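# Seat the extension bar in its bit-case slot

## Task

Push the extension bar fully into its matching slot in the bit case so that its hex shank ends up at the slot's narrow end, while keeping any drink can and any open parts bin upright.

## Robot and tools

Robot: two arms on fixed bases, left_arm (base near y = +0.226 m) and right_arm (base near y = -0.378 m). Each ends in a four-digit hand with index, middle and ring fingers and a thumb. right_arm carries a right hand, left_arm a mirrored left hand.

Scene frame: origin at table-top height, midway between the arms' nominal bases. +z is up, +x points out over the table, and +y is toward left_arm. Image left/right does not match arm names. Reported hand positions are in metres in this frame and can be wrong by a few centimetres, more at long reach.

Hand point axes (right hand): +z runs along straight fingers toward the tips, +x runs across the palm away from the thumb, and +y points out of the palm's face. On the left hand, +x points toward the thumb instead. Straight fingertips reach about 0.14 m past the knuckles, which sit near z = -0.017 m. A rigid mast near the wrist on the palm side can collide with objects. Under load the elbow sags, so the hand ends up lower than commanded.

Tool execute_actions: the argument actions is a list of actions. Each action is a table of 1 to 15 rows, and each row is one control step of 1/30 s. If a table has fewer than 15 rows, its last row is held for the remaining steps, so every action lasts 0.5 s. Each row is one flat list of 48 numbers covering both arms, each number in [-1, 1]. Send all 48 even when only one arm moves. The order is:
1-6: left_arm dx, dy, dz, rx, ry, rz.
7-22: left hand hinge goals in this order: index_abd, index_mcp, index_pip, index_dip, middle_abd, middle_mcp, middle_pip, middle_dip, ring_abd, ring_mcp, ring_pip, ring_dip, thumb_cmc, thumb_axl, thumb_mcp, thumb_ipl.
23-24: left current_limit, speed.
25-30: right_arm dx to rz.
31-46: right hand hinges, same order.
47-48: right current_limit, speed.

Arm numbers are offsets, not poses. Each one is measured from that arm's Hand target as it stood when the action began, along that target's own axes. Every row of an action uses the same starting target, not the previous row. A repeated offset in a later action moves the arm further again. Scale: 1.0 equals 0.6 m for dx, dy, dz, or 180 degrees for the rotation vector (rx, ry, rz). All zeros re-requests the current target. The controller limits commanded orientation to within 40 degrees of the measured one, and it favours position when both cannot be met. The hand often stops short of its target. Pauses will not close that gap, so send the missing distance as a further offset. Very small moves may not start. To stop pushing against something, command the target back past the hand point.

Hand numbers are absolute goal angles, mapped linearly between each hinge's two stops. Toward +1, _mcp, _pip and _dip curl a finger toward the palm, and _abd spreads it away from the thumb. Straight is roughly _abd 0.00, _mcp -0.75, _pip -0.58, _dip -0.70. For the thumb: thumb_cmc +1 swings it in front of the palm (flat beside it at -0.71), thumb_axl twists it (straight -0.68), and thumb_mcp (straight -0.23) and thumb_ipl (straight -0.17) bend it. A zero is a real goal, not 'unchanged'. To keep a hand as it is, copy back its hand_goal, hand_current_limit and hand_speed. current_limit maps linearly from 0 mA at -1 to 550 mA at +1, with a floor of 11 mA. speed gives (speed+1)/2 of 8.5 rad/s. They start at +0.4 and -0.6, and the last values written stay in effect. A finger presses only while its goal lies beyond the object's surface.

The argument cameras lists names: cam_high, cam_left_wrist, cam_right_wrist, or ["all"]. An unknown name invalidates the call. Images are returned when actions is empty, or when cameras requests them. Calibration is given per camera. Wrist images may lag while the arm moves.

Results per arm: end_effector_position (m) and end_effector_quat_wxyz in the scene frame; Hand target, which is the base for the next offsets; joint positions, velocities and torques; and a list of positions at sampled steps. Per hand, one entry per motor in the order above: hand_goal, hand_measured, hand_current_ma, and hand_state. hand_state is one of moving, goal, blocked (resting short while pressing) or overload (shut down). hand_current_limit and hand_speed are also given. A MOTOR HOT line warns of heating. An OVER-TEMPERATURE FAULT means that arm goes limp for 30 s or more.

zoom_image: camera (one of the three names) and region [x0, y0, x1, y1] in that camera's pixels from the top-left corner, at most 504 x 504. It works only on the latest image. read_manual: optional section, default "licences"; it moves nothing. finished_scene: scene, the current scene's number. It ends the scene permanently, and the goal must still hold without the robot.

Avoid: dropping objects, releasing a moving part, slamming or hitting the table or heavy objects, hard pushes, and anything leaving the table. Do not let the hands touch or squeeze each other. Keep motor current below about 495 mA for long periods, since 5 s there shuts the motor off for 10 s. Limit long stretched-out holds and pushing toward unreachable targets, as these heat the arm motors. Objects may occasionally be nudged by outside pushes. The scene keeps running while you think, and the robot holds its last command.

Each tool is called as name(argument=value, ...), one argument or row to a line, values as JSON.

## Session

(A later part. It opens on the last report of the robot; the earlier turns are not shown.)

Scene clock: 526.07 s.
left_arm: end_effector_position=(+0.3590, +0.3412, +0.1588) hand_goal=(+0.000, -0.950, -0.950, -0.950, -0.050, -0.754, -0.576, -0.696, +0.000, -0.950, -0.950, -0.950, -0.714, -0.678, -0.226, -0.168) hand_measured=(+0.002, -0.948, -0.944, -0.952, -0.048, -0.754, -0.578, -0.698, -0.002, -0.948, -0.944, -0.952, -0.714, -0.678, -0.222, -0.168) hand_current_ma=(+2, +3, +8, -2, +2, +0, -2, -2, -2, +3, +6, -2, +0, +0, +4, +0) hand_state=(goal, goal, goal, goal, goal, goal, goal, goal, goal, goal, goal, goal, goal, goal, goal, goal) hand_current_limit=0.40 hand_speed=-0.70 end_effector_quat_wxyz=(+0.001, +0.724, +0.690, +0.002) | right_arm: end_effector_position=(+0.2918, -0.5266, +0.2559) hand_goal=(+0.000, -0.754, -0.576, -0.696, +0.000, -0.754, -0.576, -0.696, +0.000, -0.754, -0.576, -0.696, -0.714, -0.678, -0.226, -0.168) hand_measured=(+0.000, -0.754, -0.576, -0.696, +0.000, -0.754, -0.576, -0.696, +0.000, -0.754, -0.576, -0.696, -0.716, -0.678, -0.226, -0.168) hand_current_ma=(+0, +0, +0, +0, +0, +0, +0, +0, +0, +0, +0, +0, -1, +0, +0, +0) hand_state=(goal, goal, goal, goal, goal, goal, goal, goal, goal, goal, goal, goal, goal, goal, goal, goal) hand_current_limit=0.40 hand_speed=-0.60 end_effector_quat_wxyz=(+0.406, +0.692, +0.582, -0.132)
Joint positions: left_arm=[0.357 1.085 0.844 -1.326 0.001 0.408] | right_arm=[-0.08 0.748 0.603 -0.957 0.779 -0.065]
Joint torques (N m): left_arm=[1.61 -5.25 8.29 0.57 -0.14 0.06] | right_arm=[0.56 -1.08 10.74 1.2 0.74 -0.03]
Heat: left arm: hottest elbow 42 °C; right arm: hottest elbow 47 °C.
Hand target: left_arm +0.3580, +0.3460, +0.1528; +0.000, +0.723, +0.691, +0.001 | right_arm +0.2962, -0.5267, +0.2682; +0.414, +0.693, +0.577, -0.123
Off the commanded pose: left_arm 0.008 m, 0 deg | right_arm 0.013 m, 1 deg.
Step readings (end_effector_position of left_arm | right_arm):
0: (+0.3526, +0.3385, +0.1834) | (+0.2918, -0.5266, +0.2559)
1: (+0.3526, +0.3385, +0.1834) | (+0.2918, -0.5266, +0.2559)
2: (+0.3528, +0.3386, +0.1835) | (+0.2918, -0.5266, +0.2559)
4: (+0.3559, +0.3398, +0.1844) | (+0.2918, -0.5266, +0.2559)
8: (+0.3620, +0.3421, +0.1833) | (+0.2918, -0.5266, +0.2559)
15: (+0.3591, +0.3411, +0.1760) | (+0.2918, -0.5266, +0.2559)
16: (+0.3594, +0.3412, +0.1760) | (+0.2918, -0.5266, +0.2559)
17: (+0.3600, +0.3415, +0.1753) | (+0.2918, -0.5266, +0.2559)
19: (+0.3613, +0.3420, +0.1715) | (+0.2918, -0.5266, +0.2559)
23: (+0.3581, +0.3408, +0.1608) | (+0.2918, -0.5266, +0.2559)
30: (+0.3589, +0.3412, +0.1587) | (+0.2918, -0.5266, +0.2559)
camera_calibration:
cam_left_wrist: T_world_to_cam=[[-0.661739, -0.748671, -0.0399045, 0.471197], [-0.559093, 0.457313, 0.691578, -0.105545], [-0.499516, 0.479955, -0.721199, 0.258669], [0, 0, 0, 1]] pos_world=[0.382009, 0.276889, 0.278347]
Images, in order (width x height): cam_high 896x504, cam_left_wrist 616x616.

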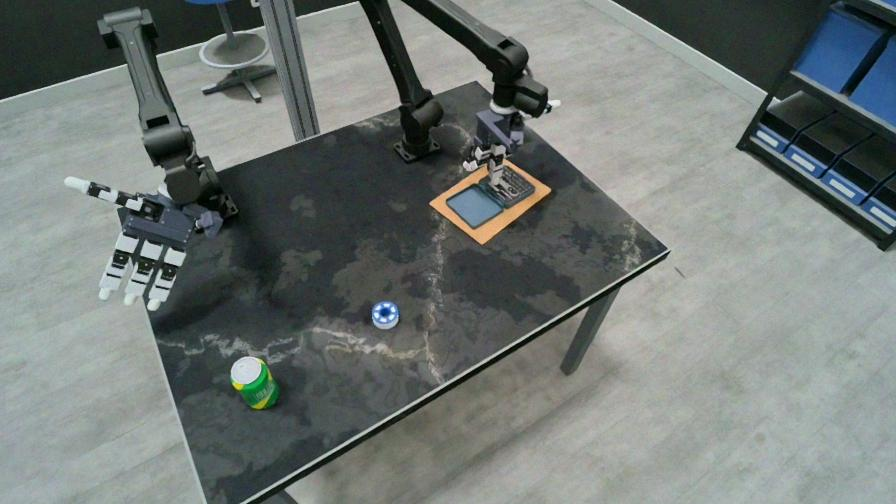

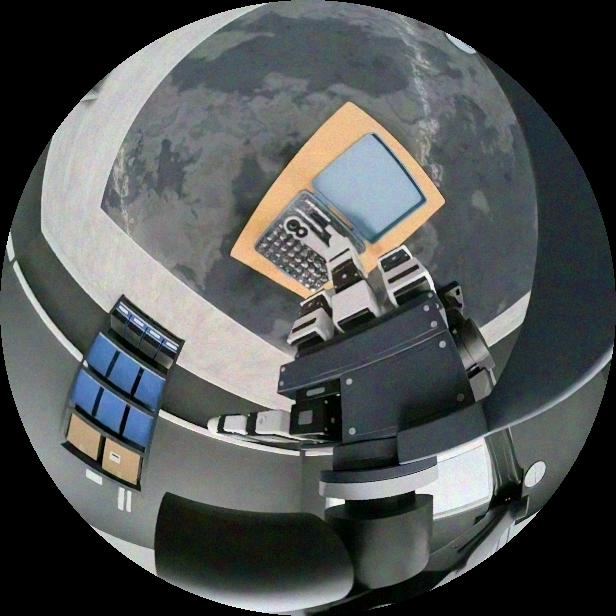

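execute_actions(
  actions=[
    [[0,0,0.015,0,0,0,0,-0.95,-0.95,-0.95,-0.05,-0.754,-0.576,-0.696,0,-0.95,-0.95,-0.95,-0.714,-0.678,-0.226,-0.168,0.4,-0.7,0,0,0,0,0,0,0,-0.754,-0.576,-0.696,0,-0.754,-0.576,-0.696,0,-0.754,-0.576,-0.696,-0.714,-0.678,-0.226,-0.168,0.4,-0.6]],
    [[0,0,0.01,0,0,0,0,-0.95,-0.95,-0.95,-0.05,-0.754,-0.576,-0.696,0,-0.95,-0.95,-0.95,-0.714,-0.678,-0.226,-0.168,0.4,-0.7,0,0,0,0,0,0,0,-0.754,-0.576,-0.696,0,-0.754,-0.576,-0.696,0,-0.754,-0.576,-0.696,-0.714,-0.678,-0.226,-0.168,0.4,-0.6]],
  ],
  cameras=["cam_left_wrist"],
)

zoom_image(
  camera="cam_left_wrist",
  region=[290, 190, 370, 270],
)

Scene clock: 533.00 s.
left_arm: end_effector_position=(+0.3599, +0.3416, +0.1492) hand_goal=(+0.000, -0.950, -0.950, -0.950, -0.050, -0.754, -0.576, -0.696, +0.000, -0.950, -0.950, -0.950, -0.714, -0.678, -0.226, -0.168) hand_measured=(+0.002, -0.948, -0.944, -0.952, -0.046, -0.758, -0.578, -0.698, -0.002, -0.948, -0.944, -0.952, -0.714, -0.678, -0.222, -0.168) hand_current_ma=(+2, +3, +8, -2, +2, -4, -2, -2, -2, +3, +6, -2, +0, +0, +4, +0) hand_state=(goal, goal, goal, goal, goal, goal, goal, goal, goal, goal, goal, goal, goal, goal, goal, goal) hand_current_limit=0.40 hand_speed=-0.70 end_effector_quat_wxyz=(+0.003, +0.724, +0.690, +0.006) | right_arm: end_effector_position=(+0.2918, -0.5266, +0.2559) hand_goal=(+0.000, -0.754, -0.576, -0.696, +0.000, -0.754, -0.576, -0.696, +0.000, -0.754, -0.576, -0.696, -0.714, -0.678, -0.226, -0.168) hand_measured=(+0.000, -0.754, -0.576, -0.696, +0.000, -0.754, -0.576, -0.696, +0.000, -0.754, -0.576, -0.696, -0.716, -0.678, -0.226, -0.168) hand_current_ma=(+0, +0, +0, +0, +0, +0, +0, +0, +0, +0, +0, +0, -1, +0, +0, +0) hand_state=(goal, goal, goal, goal, goal, goal, goal, goal, goal, goal, goal, goal, goal, goal, goal, goal) hand_current_limit=0.40 hand_speed=-0.60 end_effector_quat_wxyz=(+0.406, +0.692, +0.582, -0.132)
Joint positions: left_arm=[0.357 1.089 0.818 -1.287 0.001 0.408] | right_arm=[-0.08 0.748 0.603 -0.957 0.779 -0.065]
Joint torques (N m): left_arm=[1.61 -4.6 7.72 0.81 -0.13 0.06] | right_arm=[0.5 -1.08 10.76 1.17 0.74 -0.03]
Heat: left arm: hottest elbow 40 °C; right arm: hottest elbow 47 °C.
Hand target: left_arm +0.3580, +0.3460, +0.1379; +0.000, +0.723, +0.691, +0.001 | right_arm +0.2962, -0.5267, +0.2682; +0.414, +0.693, +0.577, -0.123
Off the commanded pose: left_arm 0.012 m, 1 deg | right_arm 0.013 m, 1 deg.
Step readings (end_effector_position of left_arm | right_arm):
0: (+0.3591, +0.3413, +0.1588) | (+0.2918, -0.5266, +0.2559)
1: (+0.3591, +0.3413, +0.1588) | (+0.2918, -0.5266, +0.2559)
2: (+0.3593, +0.3414, +0.1586) | (+0.2918, -0.5266, +0.2559)
4: (+0.3601, +0.3417, +0.1575) | (+0.2918, -0.5266, +0.2559)
8: (+0.3593, +0.3414, +0.1535) | (+0.2918, -0.5266, +0.2559)
15: (+0.3593, +0.3413, +0.1524) | (+0.2918, -0.5266, +0.2559)
16: (+0.3594, +0.3414, +0.1525) | (+0.2918, -0.5266, +0.2559)
17: (+0.3595, +0.3414, +0.1523) | (+0.2918, -0.5266, +0.2559)
19: (+0.3598, +0.3415, +0.1512) | (+0.2918, -0.5266, +0.2559)
23: (+0.3597, +0.3415, +0.1492) | (+0.2918, -0.5266, +0.2559)
30: (+0.3599, +0.3416, +0.1492) | (+0.2918, -0.5266, +0.2559)
camera_calibration:
cam_left_wrist: T_world_to_cam=[[-0.661355, -0.748519, -0.0482512, 0.472676], [-0.565193, 0.45502, 0.688123, -0.0950732], [-0.493118, 0.482365, -0.723988, 0.249338], [0, 0, 0, 1]] pos_world=[0.381825, 0.276795, 0.268747]
Images, in order (width x height): cam_left_wrist 616x616.

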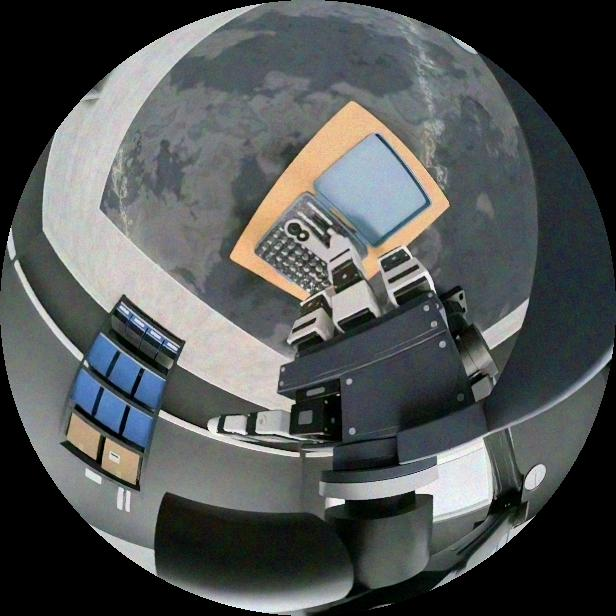

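Scaled by 6.300 from the camera's 616x616 image, which has a finer 880x880 frame.

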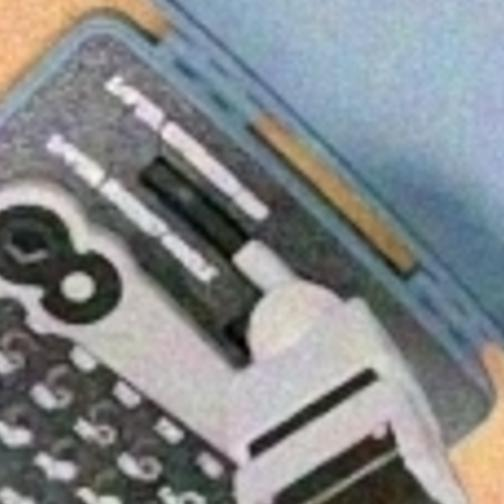

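execute_actions(
  actions=[
    [[0,0,0.007,0,0,0,0,-0.95,-0.95,-0.95,-0.05,-0.754,-0.576,-0.696,0,-0.95,-0.95,-0.95,-0.714,-0.678,-0.226,-0.168,0.4,-0.7,0,0,0,0,0,0,0,-0.754,-0.576,-0.696,0,-0.754,-0.576,-0.696,0,-0.754,-0.576,-0.696,-0.714,-0.678,-0.226,-0.168,0.4,-0.6]],
    [[0,0,-0.05,0,0,0,0,-0.95,-0.95,-0.95,-0.05,-0.754,-0.576,-0.696,0,-0.95,-0.95,-0.95,-0.714,-0.678,-0.226,-0.168,0.4,-0.7,0,0,0,0,0,0,0,-0.754,-0.576,-0.696,0,-0.754,-0.576,-0.696,0,-0.754,-0.576,-0.696,-0.714,-0.678,-0.226,-0.168,0.4,-0.6]],
    [[0,0,-0.06,0,0,0,0,-0.95,-0.95,-0.95,-0.05,-0.754,-0.576,-0.696,0,-0.95,-0.95,-0.95,-0.714,-0.678,-0.226,-0.168,0.4,-0.7,0,0,0,0,0,0,0,-0.754,-0.576,-0.696,0,-0.754,-0.576,-0.696,0,-0.754,-0.576,-0.696,-0.714,-0.678,-0.226,-0.168,0.4,-0.6]],
    [[0,0,0,0,0,0,0,-0.95,-0.95,-0.95,0,-0.95,-0.95,-0.95,0,-0.95,-0.95,-0.95,-0.714,-0.678,-0.226,-0.168,0.4,-0.6,0,0,0,0,0,0,0,-0.754,-0.576,-0.696,0,-0.754,-0.576,-0.696,0,-0.754,-0.576,-0.696,-0.714,-0.678,-0.226,-0.168,0.4,-0.6]],
  ],
  cameras=["cam_left_wrist", "cam_high"],
)

zoom_image(
  camera="cam_left_wrist",
  region=[290, 190, 350, 250],
)

zoom_image(
  camera="cam_high",
  region=[480, 160, 530, 210],
)

Scene clock: 547.20 s.
left_arm: end_effector_position=(+0.3458, +0.3367, +0.1742) hand_goal=(+0.000, -0.950, -0.950, -0.950, +0.000, -0.950, -0.950, -0.950, +0.000, -0.950, -0.950, -0.950, -0.714, -0.678, -0.226, -0.168) hand_measured=(+0.002, -0.946, -0.944, -0.952, -0.004, -0.938, -0.944, -0.946, -0.002, -0.946, -0.944, -0.952, -0.714, -0.678, -0.222, -0.168) hand_current_ma=(+2, +4, +8, -2, -2, +19, +8, +3, -2, +4, +6, -2, +0, +0, +4, +0) hand_state=(goal, goal, goal, goal, goal, goal, goal, goal, goal, goal, goal, goal, goal, goal, goal, goal) hand_current_limit=0.40 hand_speed=-0.60 end_effector_quat_wxyz=(-0.008, +0.724, +0.690, -0.020) | right_arm: end_effector_position=(+0.2918, -0.5266, +0.2559) hand_goal=(+0.000, -0.754, -0.576, -0.696, +0.000, -0.754, -0.576, -0.696, +0.000, -0.754, -0.576, -0.696, -0.714, -0.678, -0.226, -0.168) hand_measured=(+0.000, -0.754, -0.576, -0.696, +0.000, -0.754, -0.576, -0.696, +0.000, -0.754, -0.576, -0.696, -0.716, -0.678, -0.226, -0.168) hand_current_ma=(+0, +0, +0, +0, +0, +0, +0, +0, +0, +0, +0, +0, -1, +0, +0, +0) hand_state=(goal, goal, goal, goal, goal, goal, goal, goal, goal, goal, goal, goal, goal, goal, goal, goal) hand_current_limit=0.40 hand_speed=-0.60 end_effector_quat_wxyz=(+0.406, +0.692, +0.582, -0.132)
Joint positions: left_arm=[0.357 1.066 0.883 -1.43 0 0.408] | right_arm=[-0.08 0.748 0.603 -0.957 0.779 -0.065]
Joint torques (N m): left_arm=[1.49 -5.71 13.61 -0.55 -0.14 0.05] | right_arm=[0.56 -1.03 10.77 1.17 0.74 -0.04]
Heat: left arm: hottest elbow 39 °C; right arm: hottest elbow 48 °C.
Hand target: left_arm +0.3579, +0.3459, +0.1995; +0.000, +0.723, +0.691, +0.001 | right_arm +0.2962, -0.5267, +0.2682; +0.414, +0.693, +0.577, -0.123
Off the commanded pose: left_arm 0.030 m, 3 deg | right_arm 0.013 m, 1 deg.
Step readings (end_effector_position of left_arm | right_arm):
0: (+0.3599, +0.3416, +0.1492) | (+0.2918, -0.5266, +0.2559)
1: (+0.3600, +0.3416, +0.1493) | (+0.2918, -0.5266, +0.2559)
2: (+0.3602, +0.3417, +0.1493) | (+0.2918, -0.5266, +0.2559)
4: (+0.3605, +0.3418, +0.1492) | (+0.2918, -0.5266, +0.2559)
8: (+0.3611, +0.3420, +0.1492) | (+0.2918, -0.5266, +0.2559)
15: (+0.3612, +0.3421, +0.1493) | (+0.2918, -0.5266, +0.2559)
16: (+0.3612, +0.3421, +0.1493) | (+0.2918, -0.5266, +0.2559)
17: (+0.3612, +0.3421, +0.1493) | (+0.2918, -0.5266, +0.2559)
19: (+0.3593, +0.3413, +0.1485) | (+0.2918, -0.5266, +0.2559)
23: (+0.3545, +0.3398, +0.1472) | (+0.2918, -0.5266, +0.2559)
30: (+0.3526, +0.3393, +0.1466) | (+0.2918, -0.5266, +0.2559)
31: (+0.3526, +0.3393, +0.1469) | (+0.2918, -0.5266, +0.2559)
32: (+0.3515, +0.3389, +0.1477) | (+0.2918, -0.5266, +0.2559)
34: (+0.3464, +0.3369, +0.1497) | (+0.2918, -0.5266, +0.2559)
38: (+0.3437, +0.3359, +0.1611) | (+0.2918, -0.5266, +0.2559)
45: (+0.3468, +0.3371, +0.1745) | (+0.2918, -0.5266, +0.2559)
46: (+0.3467, +0.3370, +0.1744) | (+0.2918, -0.5266, +0.2559)
47: (+0.3465, +0.3370, +0.1744) | (+0.2918, -0.5266, +0.2559)
49: (+0.3462, +0.3369, +0.1743) | (+0.2918, -0.5266, +0.2559)
53: (+0.3458, +0.3367, +0.1742) | (+0.2918, -0.5266, +0.2559)
60: (+0.3458, +0.3367, +0.1742) | (+0.2918, -0.5266, +0.2559)
camera_calibration:
cam_left_wrist: T_world_to_cam=[[-0.662039, -0.749469, 0.00128354, 0.452858], [-0.528458, 0.468023, 0.708298, -0.138568], [-0.531448, 0.468243, -0.705912, 0.277627], [0, 0, 0, 1]] pos_world=[0.374127, 0.274259, 0.293546]
Images, in order (width x height): cam_high 896x504, cam_left_wrist 616x616.

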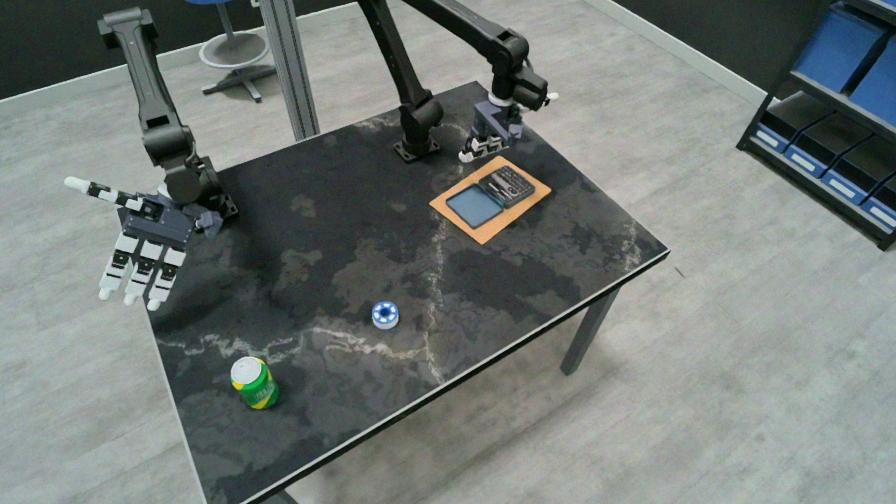

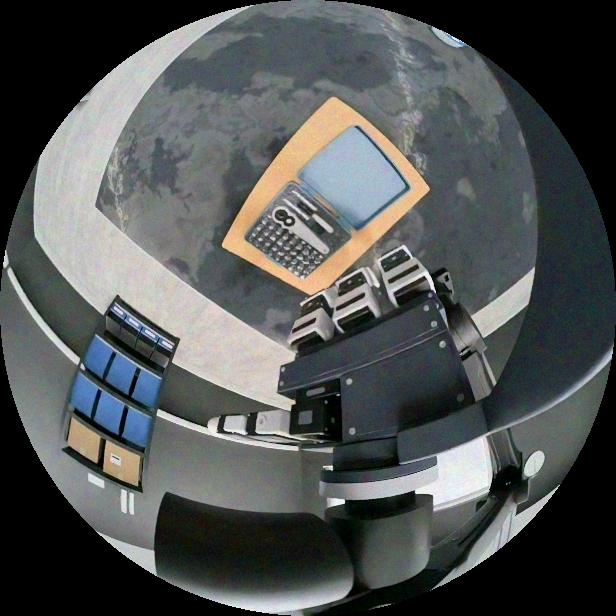

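Scaled by 8.400 from the camera's 616x616 image, which has a finer 880x880 frame.

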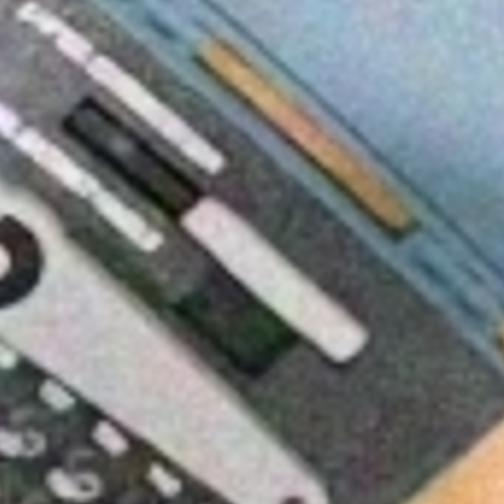

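Scaled by 10.080 from the camera's 896x504 image, which has a finer 1280x720 frame.

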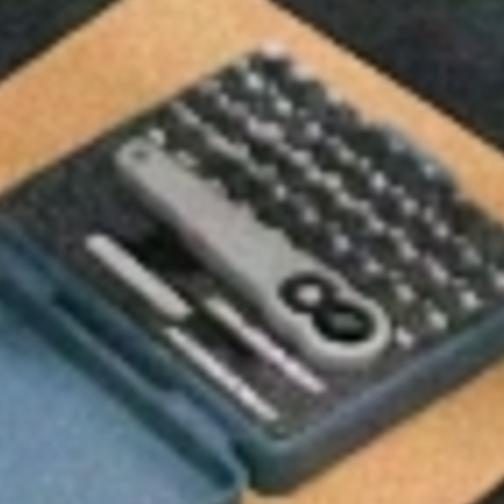

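finished_scene(
  scene=3,
)

The scene is finished: the task was done.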